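# Clamp the blank in the vise with two hands

## Task

Set the blank into the vise so that it rests on both low bars and sits against both the fixed jaw and the work stop (the short rod between the jaws). Then close the vise by pressing in the black knob next to it, leaving the blank clamped there.

## Robot and tools

ROBOT. Two UR7e-type arms, left_arm and right_arm, each ending in a 16-motor four-finger hand. right_arm has a right hand; left_arm has a mirrored left hand. Base positions in the scene frame: left_arm (+0.039, +0.492, 0) m, right_arm (-0.063, -0.457, 0) m, both turned only slightly about z. A camera stand sits behind the arms. A loose object may occasionally get a brief outside push.

FRAMES. Scene frame: origin at table-top height midway between the nominal bases, +z up, +x out over the table, left_arm on the +y side (image left and right do not follow these names). Reported hand positions, orientations and velocities are in each arm's own base frame. Fixed cameras and the table use the scene frame. Motion offsets use the axes of that arm's current Hand target. Hand-point axes: +z runs along the straight fingers toward the tips; +y points out of the palm face, which lies at y = -0.062 m; +x crosses the palm away from the thumb on the right hand and toward the thumb on the left hand. The hand point sits just beyond the index and middle knuckles. Straight fingertips reach about 0.12 m past the hand point in z. A rigid mast near the wrist on the palm side can strike things.

THE 48-NUMBER ROW. Every motion row holds 48 numbers in [-1, 1], covering both arms even if only one moves. Order: left_arm dx, dy, dz, rx, ry, rz; then 16 left hand motor goals; left current_limit; left speed; then the same 24 numbers for right_arm. The six pose numbers are an offset, not a pose. They count from that arm's Hand target at the start of the action or move, along that target's own axes. Scale: 1.0 = 0.6 m for dx, dy, dz and 180 degrees for rx, ry, rz, which together form one rotation vector. Sending the same offset again moves the hand on again. Six zeros ask the arm to return to its Hand target. The 16 hand numbers are absolute goal angles, each mapped linearly between its two stops; 0 is itself a goal, so to hold a hand unchanged, copy back its hand_goal, hand_current_limit and hand_speed. Motor order: index_mcp, index_abd, index_pip, index_dip, middle_mcp, middle_abd, middle_pip, middle_dip, ring_mcp, ring_abd, ring_pip, ring_dip, thumb_cmc, thumb_axl, thumb_mcp, thumb_ipl. Straight values: _mcp +0.75, _abd 0, _pip +0.58, _dip +0.70, thumb_cmc +0.71, thumb_axl +0.68, thumb_mcp +0.23, thumb_ipl +0.17. Lower numbers curl fingers toward the palm and swing the thumb in front of it. current_limit maps -1..+1 to 0..550 mA (never below 11 mA). Motor speed is (speed+1)/2 of 8.5 rad/s. Both start at +0.4 and -0.6 and keep their last written values.

TOOLS.
execute_actions(actions, cameras): actions is a list of actions. Each action is a list of up to 15 rows, one per 1/30 s step, and lasts 0.5 s; a short list repeats its final row. Every row in an action counts from the same start pose. An empty list returns state plus all cameras.
move(target, speed, blend, stop_force, zero, blocking, cameras): straight-line motion of each hand point toward its offset target. target is one row or a list of up to 15 rows, all offsets from the same starting Hand targets. speed: m/s, 0.002 to 3.6, default 0.25; turning is limited to twice that in rad/s. blend: corner rounding in m, 0 means stop at each point. stop_force: 3 to 120 N, ends an arm's path when its wrist senses that much push against its motion. zero: whether to re-zero the sensor first (default true). blocking=false returns early and cannot be combined with stop_force. Moves last 0.5 to 10 s. They do not avoid obstacles or the other arm.
wait(seconds 0 to 10), stop() to brake a running move, zoom_image(camera, region [x0,y0,x1,y1], at most 504x504 px), zero_wrist_force(arm), read_manual(section), finished_scene(scene 1 to 3).
Cameras: cam_high and cam_low (896x504), cam_left_wrist and cam_right_wrist (672x504).

RESULTS. Each result gives Hand target (the last commanded pose after clipping), end_effector_position in m, end_effector_quat_wxyz, velocities, joint positions and torques, and wrist force and torque along the hand-point axes, plus the largest force seen since the last report. Hand lines are hand_goal, hand_measured, hand_current_ma and hand_state. hand_state words: moving, goal, blocked, overload. A move adds a move: line with its ending, such as done, off_target, moving, held or fault, and any limits (paced, held). A hand often stops short of its Hand target; send the missing distance as a further offset.

USUAL ORDER. Look with an empty call, plan from the images, grasp the blank, lower it onto both low bars, slide it against the fixed jaw and the stop rod, release it, press the black knob in, check, then call finished_scene.

CAUTIONS. About 150 N on an arm, or contact torque at a joint limit (wrist about 21 to 22 N m), stops that arm for 10 s. The arms are stiff, so never command far past a firm contact; use slow moves with stop_force when touching. Orientation is clipped to 32 degrees from the measured one on each step. Keep paths away from an arm's own base. Avoid touching the other arm. A finger motor drawing 495 mA or more for 5 s shuts down. Motors at 85 °C brake the arm. Don't drop or fling the blank, slam into the vise, or let anything leave the table.

Each tool is called after "Request:" by a JSON object that holds its "name" and its "arguments".

## Session

Request:
{"name": "execute_actions", "arguments": {"actions": []}}

Scene clock: 0.00 s.
left_arm: end_effector_position=(+0.2898, +0.2165, +0.2013) hand_goal=(+0.754, +0.000, +0.576, +0.696, +0.754, +0.000, +0.576, +0.696, +0.754, +0.000, +0.576, +0.696, +0.714, +0.678, +0.226, +0.168) hand_measured=(+0.754, +0.000, +0.576, +0.696, +0.754, +0.000, +0.576, +0.696, +0.754, +0.000, +0.576, +0.696, +0.714, +0.678, +0.226, +0.168) hand_current_ma=(+0, +0, +0, +0, +0, +0, +0, +0, +0, +0, +0, +0, +0, +0, +0, +0) hand_state=(goal, goal, goal, goal, goal, goal, goal, goal, goal, goal, goal, goal, goal, goal, goal, goal) hand_current_limit=0.40 hand_speed=-0.60 end_effector_quat_wxyz=(+0.007, +0.889, -0.312, +0.336) | right_arm: end_effector_position=(+0.6744, +0.2811, +0.3053) hand_goal=(+0.754, +0.000, +0.576, +0.696, +0.754, +0.000, +0.576, +0.696, +0.754, +0.000, +0.576, +0.696, +0.714, +0.678, +0.226, +0.168) hand_measured=(+0.754, +0.000, +0.576, +0.696, +0.754, +0.000, +0.576, +0.696, +0.754, +0.000, +0.576, +0.696, +0.714, +0.678, +0.226, +0.168) hand_current_ma=(+0, +0, +0, +0, +0, +0, +0, +0, +0, +0, +0, +0, +0, +0, +0, +0) hand_state=(goal, goal, goal, goal, goal, goal, goal, goal, goal, goal, goal, goal, goal, goal, goal, goal) hand_current_limit=0.40 hand_speed=-0.60 end_effector_quat_wxyz=(-0.184, +0.776, -0.018, +0.603)
Joint positions: left_arm=[4.561 -1.399 -2.227 -1.253 0.903 -2.561] | right_arm=[0.329 -1.11 1.772 -3.598 -1.626 1.902]
Joint velocities: within noise
Joint torques (N m): no reading
Motor temperatures (°C): left_arm=[31 34 30 34 38 38] | right_arm=[27 29 25 31 33 34]
Wrist force (N): no reading
Wrist torque (N m): no reading
Wrist force, peak (N): no reading
Hand target: left_arm +0.2898, +0.2165, +0.2013; +0.007, +0.889, -0.312, +0.336 | right_arm +0.6744, +0.2811, +0.3053; -0.184, +0.776, -0.018, +0.603

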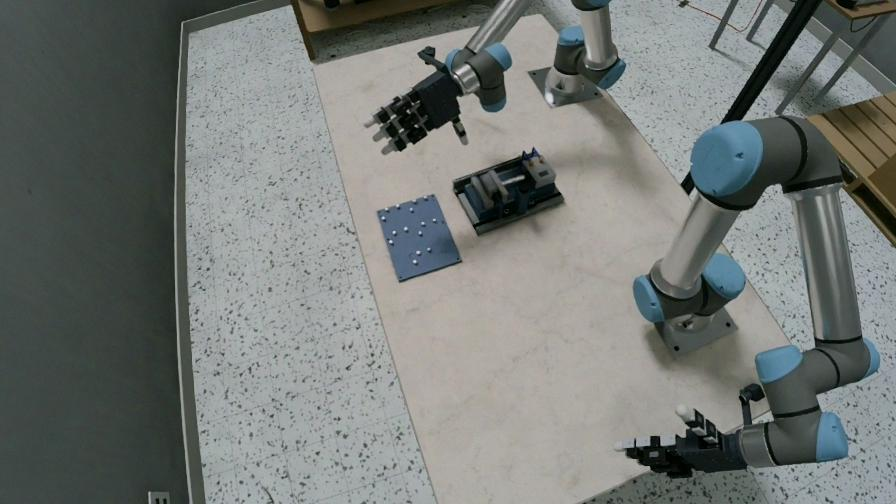

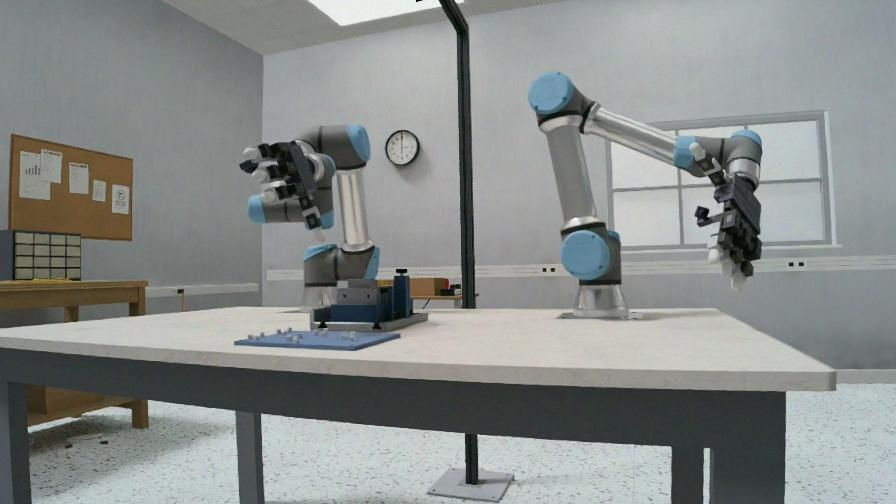

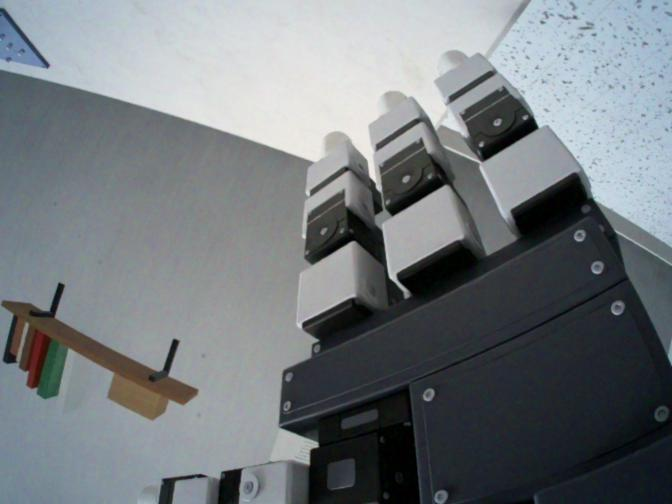

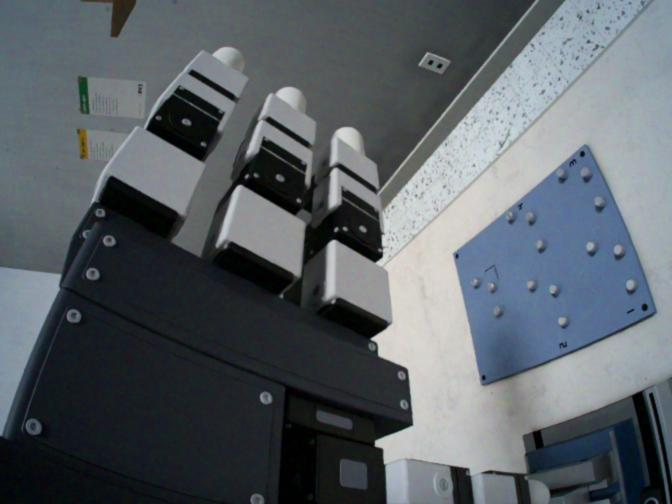

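Request:
{"name": "zoom_image", "arguments": {"camera": "cam_high", "region": [360, 130, 600, 290]}}

Request:
{"name": "zoom_image", "arguments": {"camera": "cam_low", "region": [220, 240, 460, 360]}}

Request:
{"name": "zoom_image", "arguments": {"camera": "cam_right_wrist", "region": [400, 120, 672, 504]}}

Scaled by 2.100.

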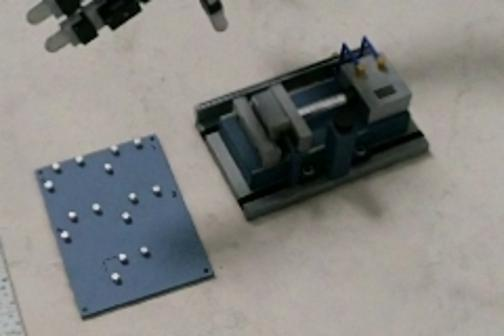

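Scaled by 2.100.

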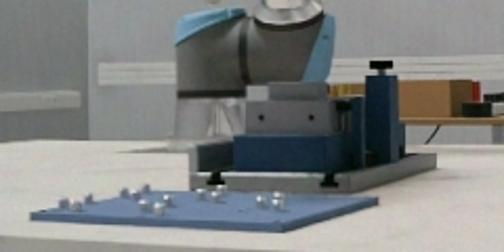

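Scaled by 1.312 from the camera's 672x504 image, which has a finer 960x720 frame.

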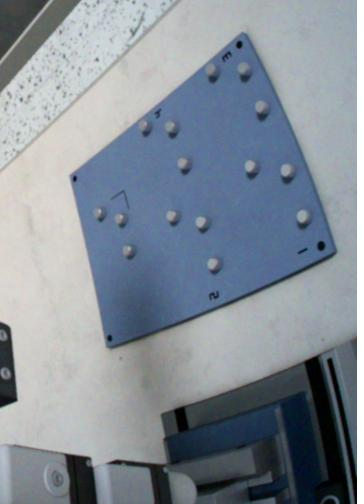

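Request:
{"name": "move", "arguments": {"target": [0,0,0,0,0,0,0.754,0,0.576,0.696,0.754,0,0.576,0.696,0.754,0,0.576,0.696,0.714,0.678,0.226,0.168,0.4,-0.6,0.145,-0.130,-0.125,-0.132,-0.2196,-0.2697,0.754,0,0.576,0.696,0.754,0,0.576,0.696,0.754,0,0.576,0.696,0.714,0.678,0.226,0.168,0.4,-0.6], "cameras": ["all"]}}

Scene clock: 54.30 s.
left_arm: end_effector_position=(+0.2898, +0.2165, +0.2013) hand_goal=(+0.754, +0.000, +0.576, +0.696, +0.754, +0.000, +0.576, +0.696, +0.754, +0.000, +0.576, +0.696, +0.714, +0.678, +0.226, +0.168) hand_measured=(+0.754, +0.000, +0.576, +0.696, +0.754, +0.000, +0.576, +0.696, +0.754, +0.000, +0.576, +0.696, +0.714, +0.678, +0.224, +0.168) hand_current_ma=(+0, +0, +0, +0, +0, +0, +0, +0, +0, +0, +0, +0, +0, +0, +0, +0) hand_state=(goal, goal, goal, goal, goal, goal, goal, goal, goal, goal, goal, goal, goal, goal, goal, goal) hand_current_limit=0.40 hand_speed=-0.60 end_effector_quat_wxyz=(+0.007, +0.889, -0.312, +0.336) | right_arm: end_effector_position=(+0.6122, +0.3122, +0.4255) hand_goal=(+0.754, +0.000, +0.576, +0.696, +0.754, +0.000, +0.576, +0.696, +0.754, +0.000, +0.576, +0.696, +0.714, +0.678, +0.226, +0.168) hand_measured=(+0.756, +0.002, +0.576, +0.696, +0.756, +0.002, +0.576, +0.696, +0.756, +0.002, +0.576, +0.696, +0.716, +0.678, +0.226, +0.168) hand_current_ma=(+4, +1, +1, +0, +4, +2, +1, +0, +4, +1, +1, +0, +4, -1, -2, -1) hand_state=(goal, goal, goal, goal, goal, goal, goal, goal, goal, goal, goal, goal, goal, goal, goal, goal) hand_current_limit=0.40 hand_speed=-0.60 end_effector_quat_wxyz=(+0.234, +0.887, +0.237, +0.321)
Joint positions: left_arm=[4.561 -1.399 -2.227 -1.253 0.903 -2.561] | right_arm=[0.578 -1.207 1.379 -2.3 -2.203 1.439]
Joint torques (N m): left_arm=[-0.48 13.78 19.25 2.47 -1.23 -0.02] | right_arm=[9.56 -29.96 -36.69 0.03 -2.5 1.29]
Wrist force (N): left_arm=[0.1 0.3 0.2] | right_arm=[-0.4 0.4 -0.6]
Wrist torque (N m): left_arm=[0.02 -0.01 0.00] | right_arm=[-0.06 0.04 0.18]
Wrist force, peak (N): left_arm=[0.1 0.7 0.2] | right_arm=[-0.9 1.0 -0.5]
Hand target: left_arm +0.2898, +0.2165, +0.2013; +0.007, +0.889, -0.312, +0.336 | right_arm +0.6122, +0.3122, +0.4255; +0.234, +0.887, +0.237, +0.321
Off the commanded pose: left_arm 0.000 m, 0 deg | right_arm 0.000 m, 0 deg.
move: done

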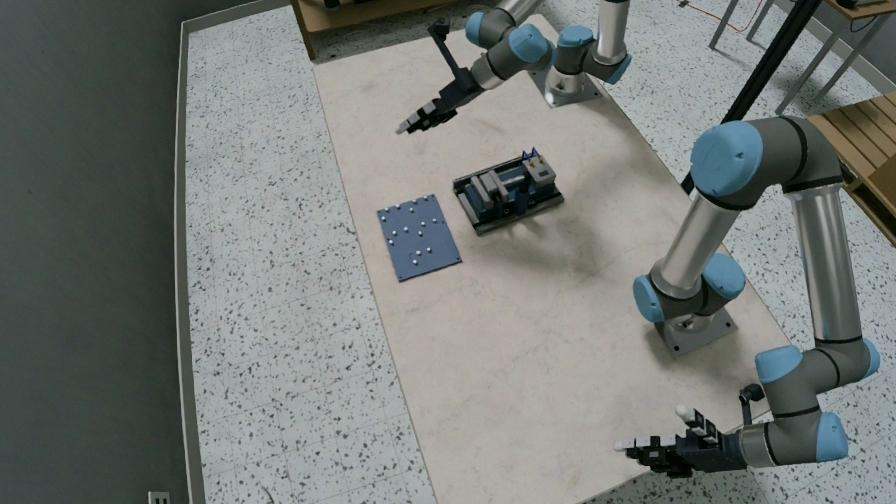

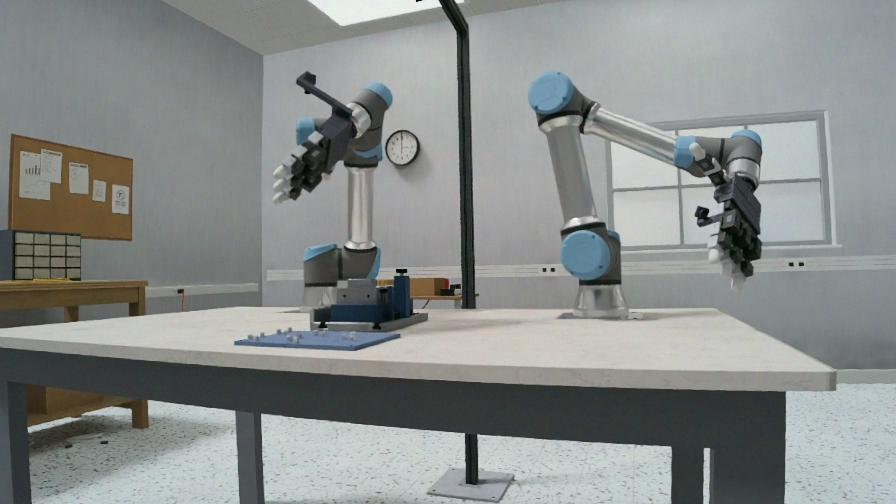

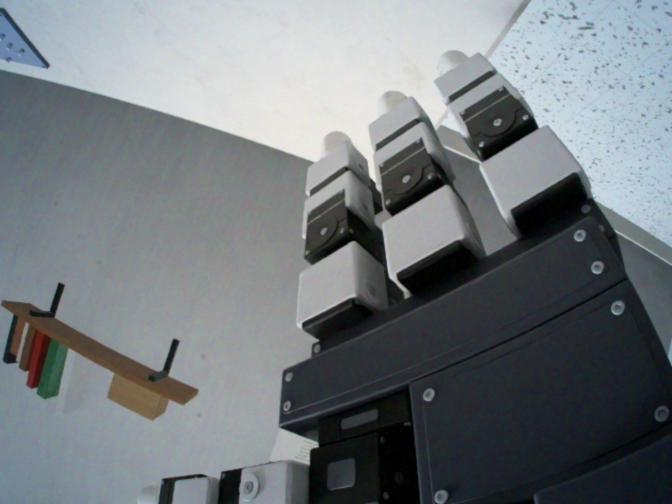

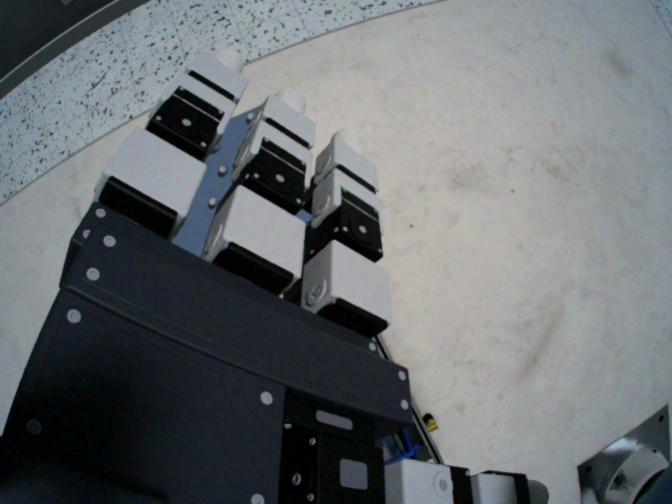

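Request:
{"name": "move", "arguments": {"target": [0,0,0,0,0,0,0.754,0,0.576,0.696,0.754,0,0.576,0.696,0.754,0,0.576,0.696,0.714,0.678,0.226,0.168,0.4,-0.6,-0.018,-0.375,-0.3225,0,0,0,0.754,0,0.576,0.696,0.754,0,0.576,0.696,0.754,0,0.576,0.696,0.714,0.678,0.226,0.168,0.4,-0.6], "cameras": ["cam_right_wrist", "cam_high"]}}

Request:
{"name": "zoom_image", "arguments": {"camera": "cam_right_wrist", "region": [280, 0, 672, 320]}}

Scene clock: 72.73 s.
left_arm: end_effector_position=(+0.2898, +0.2165, +0.2013) hand_goal=(+0.754, +0.000, +0.576, +0.696, +0.754, +0.000, +0.576, +0.696, +0.754, +0.000, +0.576, +0.696, +0.714, +0.678, +0.226, +0.168) hand_measured=(+0.754, +0.000, +0.576, +0.696, +0.754, +0.000, +0.576, +0.696, +0.754, +0.000, +0.576, +0.696, +0.714, +0.678, +0.224, +0.168) hand_current_ma=(+0, +0, +0, +0, +0, +0, +0, +0, +0, +0, +0, +0, +0, +0, +0, +0) hand_state=(goal, goal, goal, goal, goal, goal, goal, goal, goal, goal, goal, goal, goal, goal, goal, goal) hand_current_limit=0.40 hand_speed=-0.60 end_effector_quat_wxyz=(+0.007, +0.889, -0.312, +0.336) | right_arm: end_effector_position=(+0.4124, +0.5318, +0.4256) hand_goal=(+0.754, +0.000, +0.576, +0.696, +0.754, +0.000, +0.576, +0.696, +0.754, +0.000, +0.576, +0.696, +0.714, +0.678, +0.226, +0.168) hand_measured=(+0.758, +0.002, +0.576, +0.696, +0.756, +0.002, +0.576, +0.696, +0.756, +0.002, +0.576, +0.696, +0.718, +0.678, +0.224, +0.168) hand_current_ma=(+7, +1, +1, +0, +6, +2, +1, +0, +6, +1, +1, +0, +6, -1, -3, -1) hand_state=(goal, goal, goal, goal, goal, goal, goal, goal, goal, goal, goal, goal, goal, goal, goal, goal) hand_current_limit=0.40 hand_speed=-0.60 end_effector_quat_wxyz=(+0.234, +0.887, +0.237, +0.321)
Joint positions: left_arm=[4.561 -1.399 -2.227 -1.253 0.903 -2.561] | right_arm=[1.028 -1.046 1.054 -1.761 -2.371 1.999]
Joint torques (N m): left_arm=[-0.28 13.22 19.67 2.48 -1.29 0] | right_arm=[9.47 -37.24 -35.7 0.28 -1.43 1.54]
Wrist force (N): left_arm=[0.0 0.4 0.1] | right_arm=[-0.3 0.5 -0.2]
Wrist torque (N m): left_arm=[0.04 0.00 -0.01] | right_arm=[0.03 0.00 0.02]
Wrist force, peak (N): left_arm=[0.0 0.5 0.4] | right_arm=[-0.3 2.0 0.0]
Hand target: left_arm +0.2898, +0.2165, +0.2013; +0.007, +0.889, -0.312, +0.336 | right_arm +0.4124, +0.5319, +0.4256; +0.234, +0.887, +0.237, +0.321
Off the commanded pose: left_arm 0.000 m, 0 deg | right_arm 0.000 m, 0 deg.
move: done
Images, in order (width x height): cam_high 896x504, cam_right_wrist 672x504.

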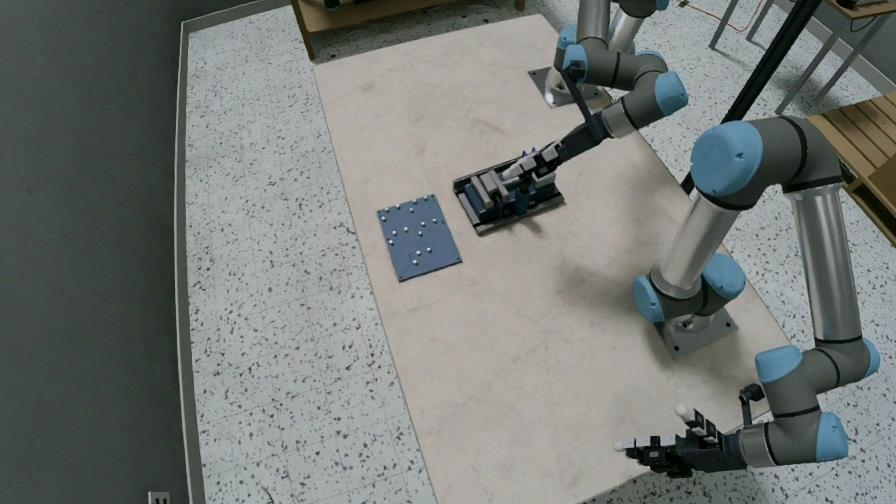

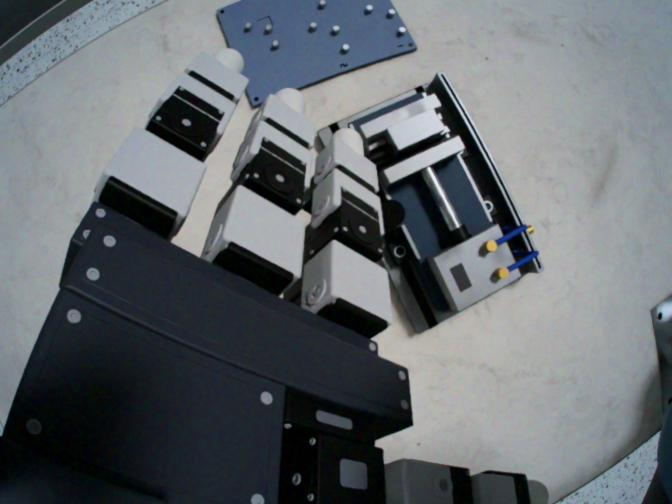

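Scaled by 1.286 from the camera's 672x504 image, which has a finer 960x720 frame.

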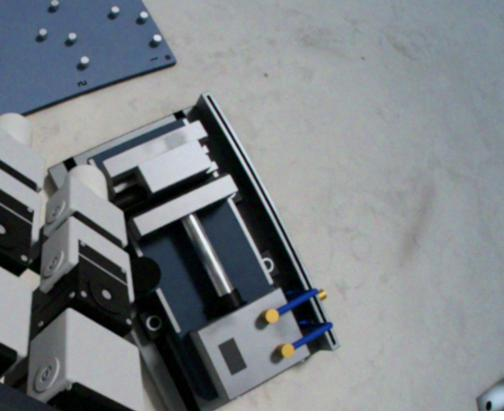

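Request:
{"name": "move", "arguments": {"target": [0,0,0,0,0,0,0.754,0,0.576,0.696,0.754,0,0.576,0.696,0.754,0,0.576,0.696,0.714,0.678,0.226,0.168,0.4,-0.6,0.0257,0.0618,0.19,0,0,0,0.754,0,0.576,0.696,0.754,0,0.576,0.696,0.754,0,0.576,0.696,0.714,0.678,0.226,0.168,0.4,-0.6], "cameras": ["cam_right_wrist", "cam_low"]}}

Request:
{"name": "zoom_image", "arguments": {"camera": "cam_right_wrist", "region": [380, 60, 640, 320]}}

Request:
{"name": "zoom_image", "arguments": {"camera": "cam_low", "region": [290, 250, 450, 350]}}

Scene clock: 89.23 s.
left_arm: end_effector_position=(+0.2898, +0.2165, +0.2013) hand_goal=(+0.754, +0.000, +0.576, +0.696, +0.754, +0.000, +0.576, +0.696, +0.754, +0.000, +0.576, +0.696, +0.714, +0.678, +0.226, +0.168) hand_measured=(+0.754, +0.000, +0.576, +0.696, +0.754, +0.000, +0.576, +0.696, +0.754, +0.000, +0.576, +0.696, +0.714, +0.678, +0.224, +0.168) hand_current_ma=(+0, +0, +0, +0, +0, +0, +0, +0, +0, +0, +0, +0, +0, +0, +0, +0) hand_state=(goal, goal, goal, goal, goal, goal, goal, goal, goal, goal, goal, goal, goal, goal, goal, goal) hand_current_limit=0.40 hand_speed=-0.60 end_effector_quat_wxyz=(+0.007, +0.889, -0.312, +0.336) | right_arm: end_effector_position=(+0.5103, +0.4820, +0.3756) hand_goal=(+0.754, +0.000, +0.576, +0.696, +0.754, +0.000, +0.576, +0.696, +0.754, +0.000, +0.576, +0.696, +0.714, +0.678, +0.226, +0.168) hand_measured=(+0.758, +0.002, +0.576, +0.696, +0.758, +0.002, +0.576, +0.696, +0.756, +0.002, +0.576, +0.696, +0.718, +0.678, +0.224, +0.168) hand_current_ma=(+7, +1, +1, +0, +6, +2, +1, +0, +6, +1, +1, +0, +7, -1, -3, -1) hand_state=(goal, goal, goal, goal, goal, goal, goal, goal, goal, goal, goal, goal, goal, goal, goal, goal) hand_current_limit=0.40 hand_speed=-0.60 end_effector_quat_wxyz=(+0.234, +0.887, +0.237, +0.321)
Joint positions: left_arm=[4.561 -1.399 -2.227 -1.253 0.903 -2.561] | right_arm=[0.873 -1.033 1.199 -2.067 -2.331 1.788]
Joint torques (N m): left_arm=[-0.36 13.92 19.42 2.5 -1.14 -0.17] | right_arm=[-10 -37.96 -9.82 -4.97 -0.15 -1.61]
Wrist force (N): left_arm=[0.3 0.6 0.1] | right_arm=[-0.4 0.3 -0.6]
Wrist torque (N m): left_arm=[0.07 -0.03 0.01] | right_arm=[0.00 -0.06 0.21]
Wrist force, peak (N): left_arm=[0.2 0.6 0.3] | right_arm=[-0.2 -0.4 -1.5]
Hand target: left_arm +0.2898, +0.2165, +0.2013; +0.007, +0.889, -0.312, +0.336 | right_arm +0.5104, +0.4819, +0.3756; +0.234, +0.887, +0.237, +0.321
Off the commanded pose: left_arm 0.000 m, 0 deg | right_arm 0.000 m, 0 deg.
move: done
Images, in order (width x height): cam_low 896x504, cam_right_wrist 672x504.

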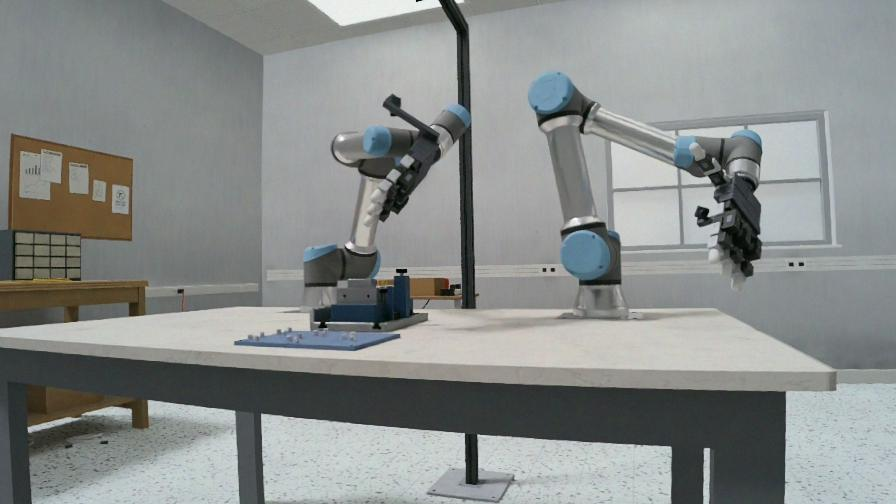

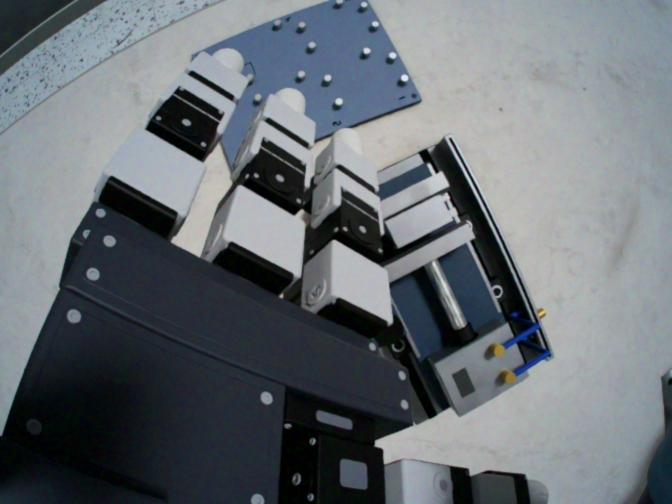

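Scaled by 1.938 from the camera's 672x504 image, which has a finer 960x720 frame.

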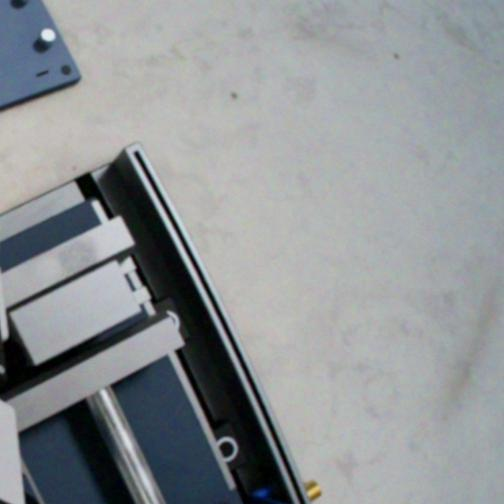

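Scaled by 3.150.

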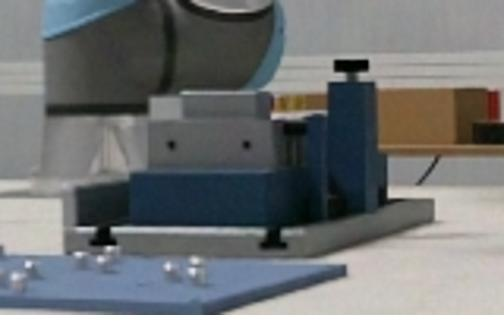

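Request:
{"name": "move", "arguments": {"target": [0,0,0,0,0,0,0.754,0,0.576,0.696,0.754,0,0.576,0.696,0.754,0,0.576,0.696,0.714,0.678,0.226,0.168,0.4,-0.6,-0.4017,0.3125,-0.0153,0.2507,0.5266,-0.2625,0.754,0,0.576,0.696,0.754,0,0.576,0.696,0.754,0,0.576,0.696,0.714,0.678,0.226,0.168,0.4,-0.6], "cameras": ["cam_right_wrist", "cam_high"]}}

Request:
{"name": "zoom_image", "arguments": {"camera": "cam_right_wrist", "region": [380, 60, 640, 320]}}

Scene clock: 146.27 s.
left_arm: end_effector_position=(+0.2898, +0.2165, +0.2013) hand_goal=(+0.754, +0.000, +0.576, +0.696, +0.754, +0.000, +0.576, +0.696, +0.754, +0.000, +0.576, +0.696, +0.714, +0.678, +0.226, +0.168) hand_measured=(+0.754, +0.000, +0.576, +0.696, +0.754, +0.000, +0.576, +0.696, +0.754, +0.000, +0.576, +0.696, +0.714, +0.678, +0.224, +0.168) hand_current_ma=(+0, +0, +0, +0, +0, +0, +0, +0, +0, +0, +0, +0, +0, +0, +0, +0) hand_state=(goal, goal, goal, goal, goal, goal, goal, goal, goal, goal, goal, goal, goal, goal, goal, goal) hand_current_limit=0.40 hand_speed=-0.60 end_effector_quat_wxyz=(+0.007, +0.889, -0.312, +0.336) | right_arm: end_effector_position=(+0.3907, +0.2009, +0.3778) hand_goal=(+0.754, +0.000, +0.576, +0.696, +0.754, +0.000, +0.576, +0.696, +0.754, +0.000, +0.576, +0.696, +0.714, +0.678, +0.226, +0.168) hand_measured=(+0.762, +0.002, +0.576, +0.696, +0.760, +0.002, +0.576, +0.696, +0.760, +0.002, +0.576, +0.696, +0.720, +0.678, +0.224, +0.168) hand_current_ma=(+18, +2, +1, +0, +16, +2, +1, +0, +17, +2, +1, +0, +11, -1, -3, -1) hand_state=(goal, goal, goal, goal, goal, goal, goal, goal, goal, goal, goal, goal, goal, goal, goal, goal) hand_current_limit=0.40 hand_speed=-0.60 end_effector_quat_wxyz=(-0.222, +0.248, +0.703, +0.629)
Joint positions: left_arm=[4.561 -1.399 -2.227 -1.253 0.903 -2.561] | right_arm=[-0.531 -1.353 2.322 -4.327 0.541 0.865]
Joint torques (N m): left_arm=[-0.41 13.68 19.49 2.58 -1.33 -0.26] | right_arm=[8.82 -32.89 -23.86 -1.06 0.85 1.69]
Wrist force (N): left_arm=[0.1 0.3 0.0] | right_arm=[-0.4 -0.1 -0.7]
Wrist torque (N m): left_arm=[0.04 -0.01 0.00] | right_arm=[-0.06 -0.04 -0.01]
Wrist force, peak (N): left_arm=[0.2 0.9 0.0] | right_arm=[0.1 -1.9 -0.4]
Hand target: left_arm +0.2898, +0.2165, +0.2013; +0.007, +0.889, -0.312, +0.336 | right_arm +0.3907, +0.2009, +0.3778; -0.222, +0.248, +0.703, +0.629
Off the commanded pose: left_arm 0.000 m, 0 deg | right_arm 0.000 m, 0 deg.
move: done
Images, in order (width x height): cam_high 896x504, cam_right_wrist 672x504.

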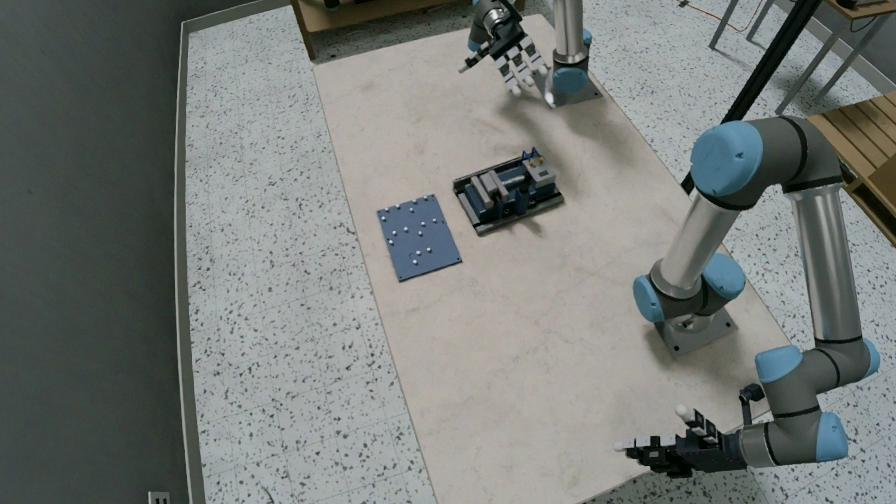

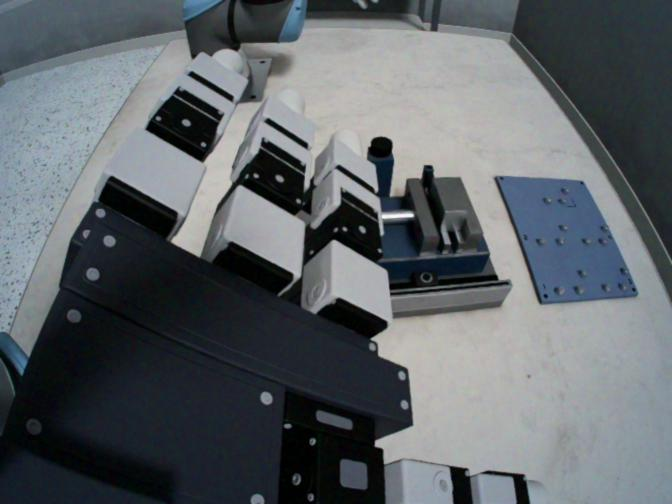

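Scaled by 1.938 from the camera's 672x504 image, which has a finer 960x720 frame.

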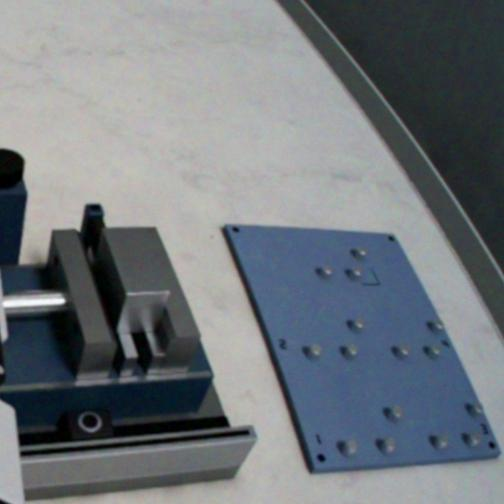

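Request:
{"name": "zoom_image", "arguments": {"camera": "cam_right_wrist", "region": [390, 140, 520, 270]}}

Scaled by 3.877 from the camera's 672x504 image, which has a finer 960x720 frame.

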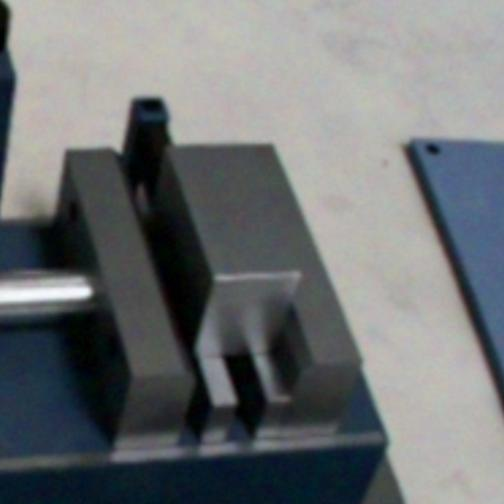

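Request:
{"name": "move", "arguments": {"target": [0,0,0,0,0,0,0.754,0,0.576,0.696,0.754,0,0.576,0.696,0.754,0,0.576,0.696,0.714,0.678,0.226,0.168,0.4,-0.6,-0.1513,-0.0947,0.2887,0,0,0,0.754,0,0.576,0.696,0.754,0,0.576,0.696,0.754,0,0.576,0.696,0.714,0.678,0.226,0.168,0.4,-0.6], "cameras": ["cam_right_wrist", "cam_low"]}}

Request:
{"name": "zoom_image", "arguments": {"camera": "cam_right_wrist", "region": [400, 160, 600, 360]}}

Scene clock: 163.23 s.
left_arm: end_effector_position=(+0.2898, +0.2165, +0.2013) hand_goal=(+0.754, +0.000, +0.576, +0.696, +0.754, +0.000, +0.576, +0.696, +0.754, +0.000, +0.576, +0.696, +0.714, +0.678, +0.226, +0.168) hand_measured=(+0.754, +0.000, +0.576, +0.696, +0.754, +0.000, +0.576, +0.696, +0.754, +0.000, +0.576, +0.696, +0.714, +0.678, +0.224, +0.168) hand_current_ma=(+0, +0, +0, +0, +0, +0, +0, +0, +0, +0, +0, +0, +0, +0, +0, +0) hand_state=(goal, goal, goal, goal, goal, goal, goal, goal, goal, goal, goal, goal, goal, goal, goal, goal) hand_current_limit=0.40 hand_speed=-0.60 end_effector_quat_wxyz=(+0.007, +0.889, -0.312, +0.336) | right_arm: end_effector_position=(+0.4258, +0.3614, +0.2580) hand_goal=(+0.754, +0.000, +0.576, +0.696, +0.754, +0.000, +0.576, +0.696, +0.754, +0.000, +0.576, +0.696, +0.714, +0.678, +0.226, +0.168) hand_measured=(+0.762, +0.002, +0.576, +0.696, +0.760, +0.002, +0.576, +0.696, +0.760, +0.002, +0.576, +0.696, +0.720, +0.678, +0.224, +0.168) hand_current_ma=(+18, +2, +1, +0, +16, +2, +1, +0, +17, +2, +1, +0, +11, -1, -3, -1) hand_state=(goal, goal, goal, goal, goal, goal, goal, goal, goal, goal, goal, goal, goal, goal, goal, goal) hand_current_limit=0.40 hand_speed=-0.60 end_effector_quat_wxyz=(-0.224, +0.245, +0.703, +0.628)
Joint positions: left_arm=[4.561 -1.399 -2.227 -1.253 0.903 -2.561] | right_arm=[-0.018 -1.028 1.966 -5.431 0.113 2.028]
Joint torques (N m): left_arm=[-0.12 13.63 19.55 2.64 -1.2 -0.24] | right_arm=[8.8 -46.01 -23.26 -0.12 -0.65 1.75]
Wrist force (N): left_arm=[0.1 0.4 0.2] | right_arm=[0.1 -0.4 -0.5]
Wrist torque (N m): left_arm=[0.05 0.00 0.00] | right_arm=[-0.11 -0.05 0.05]
Wrist force, peak (N): left_arm=[0.3 0.7 0.5] | right_arm=[0.3 0.5 -2.0]
Hand target: left_arm +0.2898, +0.2165, +0.2013; +0.007, +0.889, -0.312, +0.336 | right_arm +0.4257, +0.3618, +0.2580; -0.222, +0.248, +0.703, +0.629
Off the commanded pose: left_arm 0.000 m, 0 deg | right_arm 0.000 m, 0 deg.
move: done
Images, in order (width x height): cam_low 896x504, cam_right_wrist 672x504.

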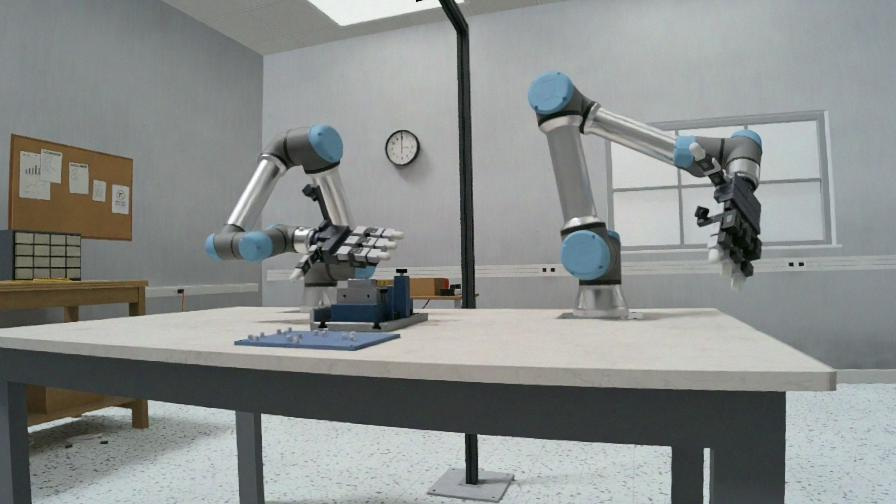

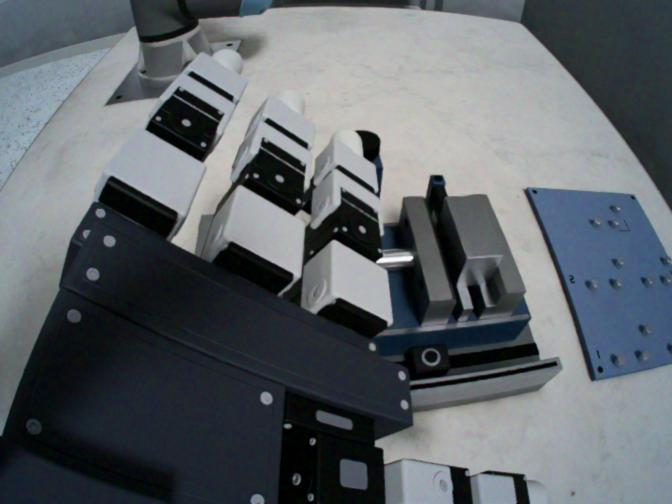

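Scaled by 2.520 from the camera's 672x504 image, which has a finer 960x720 frame.

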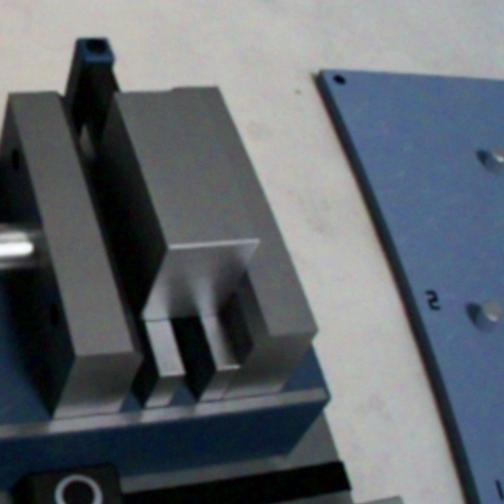

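Request:
{"name": "move", "arguments": {"target": [0.5783,0.3063,-0.1647,-0.4197,-0.1834,-0.5075,0.754,0,0.576,0.696,0.754,0,0.576,0.696,0.754,0,0.576,0.696,0.714,0.678,0.226,0.168,0.4,-0.6,0.0785,0.0045,-0.2758,0,0,0,0.754,0,0.576,0.696,0.754,0,0.576,0.696,0.754,0,0.576,0.696,0.714,0.678,0.226,0.168,0.4,-0.6], "cameras": ["all"]}}

Scene clock: 191.97 s.
left_arm: end_effector_position=(+0.3297, -0.1001, +0.4504) hand_goal=(+0.754, +0.000, +0.576, +0.696, +0.754, +0.000, +0.576, +0.696, +0.754, +0.000, +0.576, +0.696, +0.714, +0.678, +0.226, +0.168) hand_measured=(+0.760, +0.000, +0.576, +0.696, +0.760, +0.000, +0.576, +0.696, +0.760, +0.000, +0.576, +0.696, +0.718, +0.678, +0.224, +0.168) hand_current_ma=(+3, +0, +0, +0, +4, +0, +0, +0, +4, +0, +0, +0, +3, +0, +0, +0) hand_state=(goal, goal, goal, goal, goal, goal, goal, goal, goal, goal, goal, goal, goal, goal, goal, goal) hand_current_limit=0.40 hand_speed=-0.60 end_effector_quat_wxyz=(+0.629, +0.703, +0.248, -0.222) | right_arm: end_effector_position=(+0.3907, +0.2008, +0.3078) hand_goal=(+0.754, +0.000, +0.576, +0.696, +0.754, +0.000, +0.576, +0.696, +0.754, +0.000, +0.576, +0.696, +0.714, +0.678, +0.226, +0.168) hand_measured=(+0.762, +0.002, +0.576, +0.696, +0.760, +0.002, +0.576, +0.696, +0.760, +0.002, +0.576, +0.696, +0.720, +0.678, +0.224, +0.168) hand_current_ma=(+18, +2, +1, +0, +16, +2, +1, +0, +17, +2, +1, +0, +12, -1, -3, -1) hand_state=(goal, goal, goal, goal, goal, goal, goal, goal, goal, goal, goal, goal, goal, goal, goal, goal) hand_current_limit=0.40 hand_speed=-0.60 end_effector_quat_wxyz=(-0.222, +0.248, +0.703, +0.629)
Joint positions: left_arm=[4.094 -1.223 -2.018 -2.906 0.957 -3.899] | right_arm=[-0.531 -1.151 2.355 -4.563 0.541 0.865]
Joint torques (N m): left_arm=[-11.77 13.49 8.79 -2.62 -2.31 -1.91] | right_arm=[-7.56 -36.88 6.12 3.96 0.64 -1.88]
Wrist force (N): left_arm=[0.1 0.6 0.7] | right_arm=[0.0 0.3 -0.3]
Wrist torque (N m): left_arm=[-0.01 -0.17 0.20] | right_arm=[-0.06 -0.11 0.27]
Wrist force, peak (N): left_arm=[-0.4 0.7 1.3] | right_arm=[0.5 0.1 -1.2]
Hand target: left_arm +0.3297, -0.1002, +0.4504; +0.629, +0.702, +0.248, -0.222 | right_arm +0.3907, +0.2008, +0.3079; -0.222, +0.248, +0.703, +0.629
Off the commanded pose: left_arm 0.000 m, 0 deg | right_arm 0.000 m, 0 deg.
move: done

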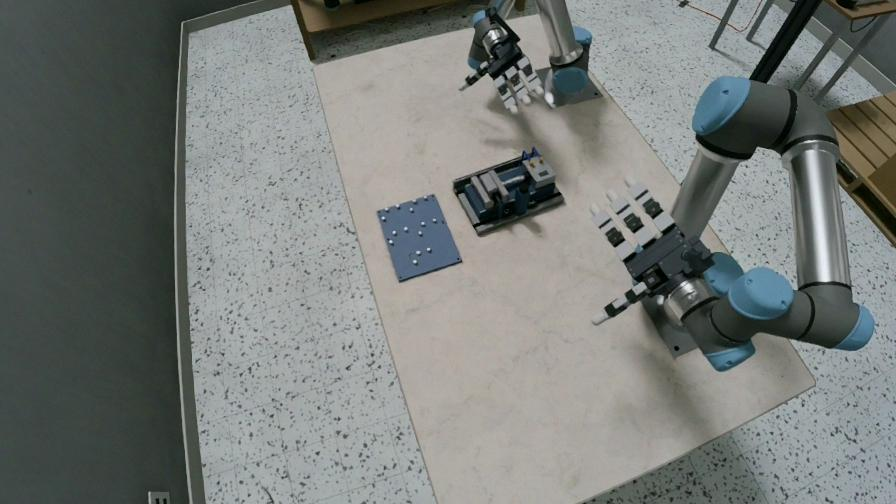

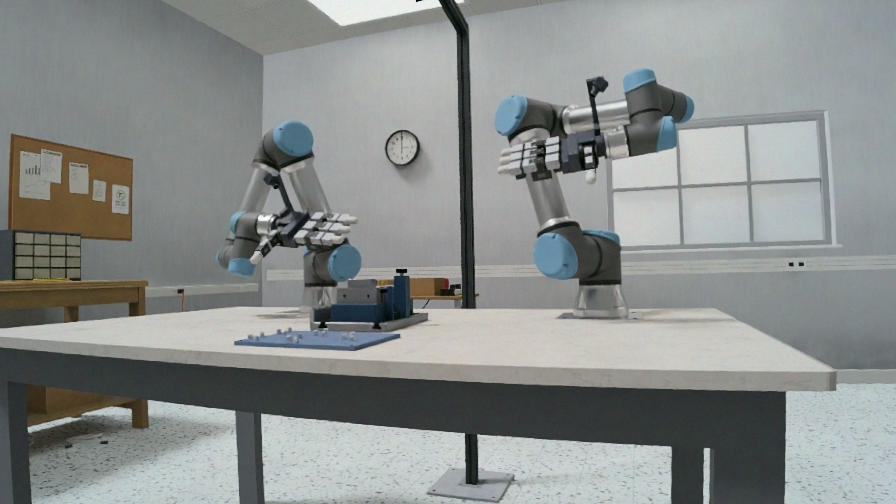

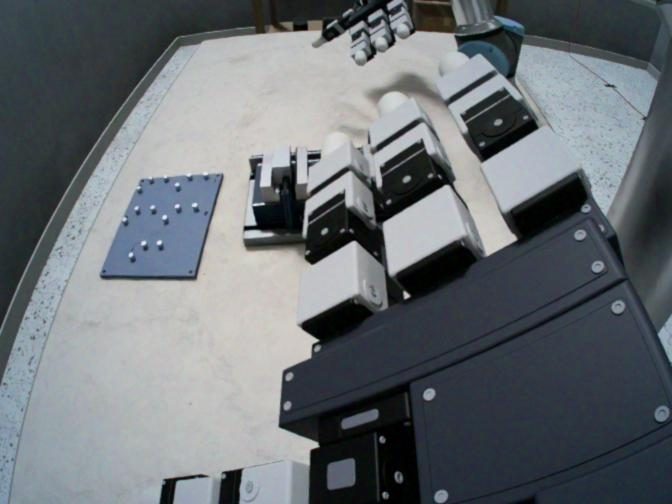

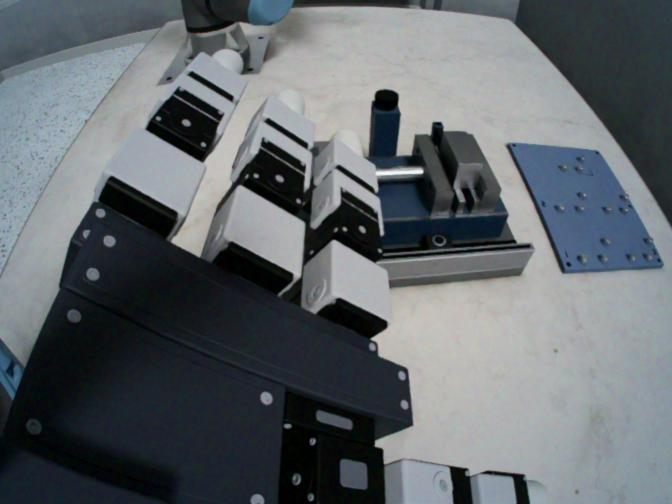

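Request:
{"name": "move", "arguments": {"target": [0.1348,-0.1668,0.5083,0,0,0,0.754,0,0.576,0.696,0.754,0,0.576,0.696,0.754,0,0.576,0.696,0.714,0.678,0.226,0.168,0.4,-0.6,0,0,0,0,0,0,0.754,0,0.576,0.696,0.754,0,0.576,0.696,0.754,0,0.576,0.696,0.714,0.678,0.226,0.168,0.4,-0.6], "cameras": ["cam_left_wrist"]}}

Request:
{"name": "zoom_image", "arguments": {"camera": "cam_left_wrist", "region": [130, 120, 330, 320]}}

Scene clock: 205.53 s.
left_arm: end_effector_position=(+0.3298, -0.3885, +0.2889) hand_goal=(+0.754, +0.000, +0.576, +0.696, +0.754, +0.000, +0.576, +0.696, +0.754, +0.000, +0.576, +0.696, +0.714, +0.678, +0.226, +0.168) hand_measured=(+0.760, +0.000, +0.576, +0.696, +0.760, +0.000, +0.576, +0.696, +0.760, +0.000, +0.576, +0.696, +0.720, +0.678, +0.224, +0.168) hand_current_ma=(+3, +0, +0, +0, +4, +0, +0, +0, +4, +0, +0, +0, +3, +0, +0, +0) hand_state=(goal, goal, goal, goal, goal, goal, goal, goal, goal, goal, goal, goal, goal, goal, goal, goal) hand_current_limit=0.40 hand_speed=-0.60 end_effector_quat_wxyz=(+0.658, +0.674, +0.213, -0.261) | right_arm: end_effector_position=(+0.3907, +0.2008, +0.3079) hand_goal=(+0.754, +0.000, +0.576, +0.696, +0.754, +0.000, +0.576, +0.696, +0.754, +0.000, +0.576, +0.696, +0.714, +0.678, +0.226, +0.168) hand_measured=(+0.762, +0.002, +0.576, +0.696, +0.760, +0.002, +0.576, +0.696, +0.760, +0.002, +0.576, +0.696, +0.720, +0.678, +0.224, +0.168) hand_current_ma=(+18, +2, +1, +0, +16, +2, +1, +0, +17, +2, +1, +0, +12, -1, -3, -1) hand_state=(goal, goal, goal, goal, goal, goal, goal, goal, goal, goal, goal, goal, goal, goal, goal, goal) hand_current_limit=0.40 hand_speed=-0.60 end_effector_quat_wxyz=(-0.222, +0.248, +0.703, +0.629)
Joint positions: left_arm=[3.066 -1.447 -2.409 -1.988 -0.003 -4.264] | right_arm=[-0.531 -1.151 2.355 -4.563 0.542 0.865]
Joint torques (N m): left_arm=[-12.14 3.49 25.03 -0.39 -3.17 1.79] | right_arm=[-7.93 -37.34 6.25 3.79 0.65 -1.56]
Wrist force (N): left_arm=[0.0 0.6 0.6] | right_arm=[-0.1 0.1 -0.3]
Wrist torque (N m): left_arm=[-0.01 -0.18 0.18] | right_arm=[-0.08 -0.10 0.26]
Wrist force, peak (N): left_arm=[0.6 0.8 1.4] | right_arm=[0.0 0.5 -0.9]
Hand target: left_arm +0.3298, -0.3891, +0.2889; +0.629, +0.702, +0.248, -0.222 | right_arm +0.3907, +0.2008, +0.3079; -0.222, +0.248, +0.703, +0.629
Off the commanded pose: left_arm 0.001 m, 8 deg | right_arm 0.000 m, 0 deg.
move: off_target (left_arm)
Images, in order (width x height): cam_left_wrist 672x504.

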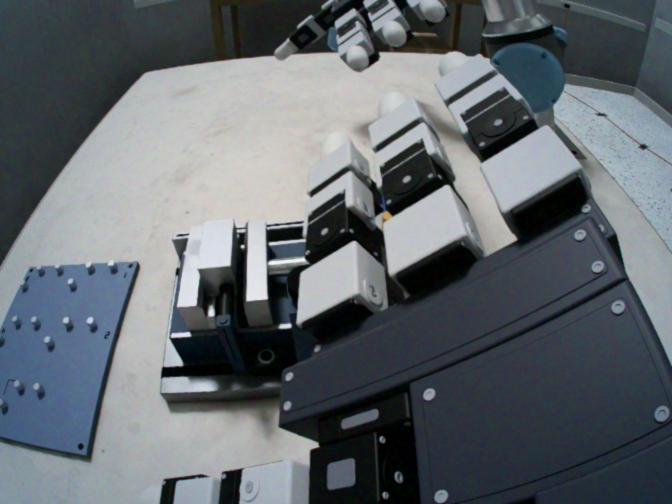

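Scaled by 2.520 from the camera's 672x504 image, which has a finer 960x720 frame.

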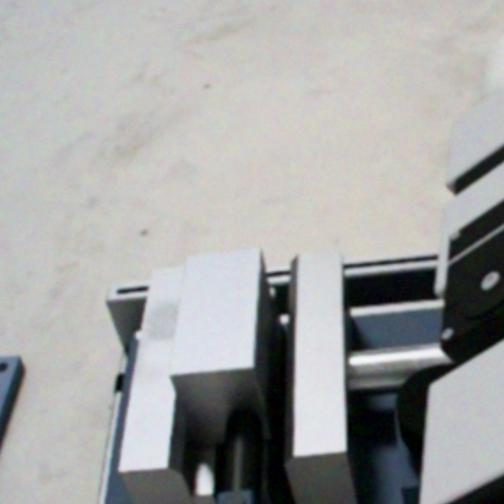

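Request:
{"name": "zoom_image", "arguments": {"camera": "cam_left_wrist", "region": [160, 200, 300, 340]}}

Request:
{"name": "zoom_image", "arguments": {"camera": "cam_left_wrist", "region": [150, 260, 310, 420]}}

Scaled by 3.600 from the camera's 672x504 image, which has a finer 960x720 frame.

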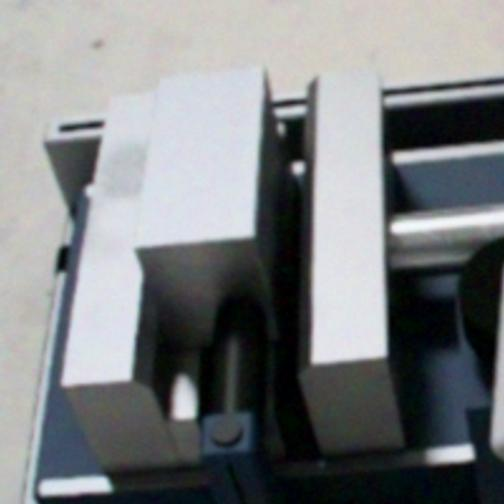

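Scaled by 3.150 from the camera's 672x504 image, which has a finer 960x720 frame.

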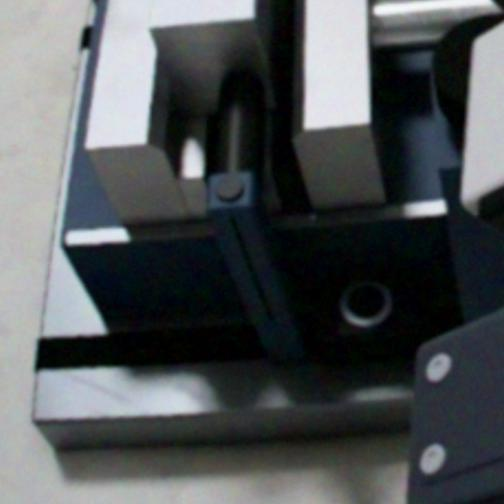

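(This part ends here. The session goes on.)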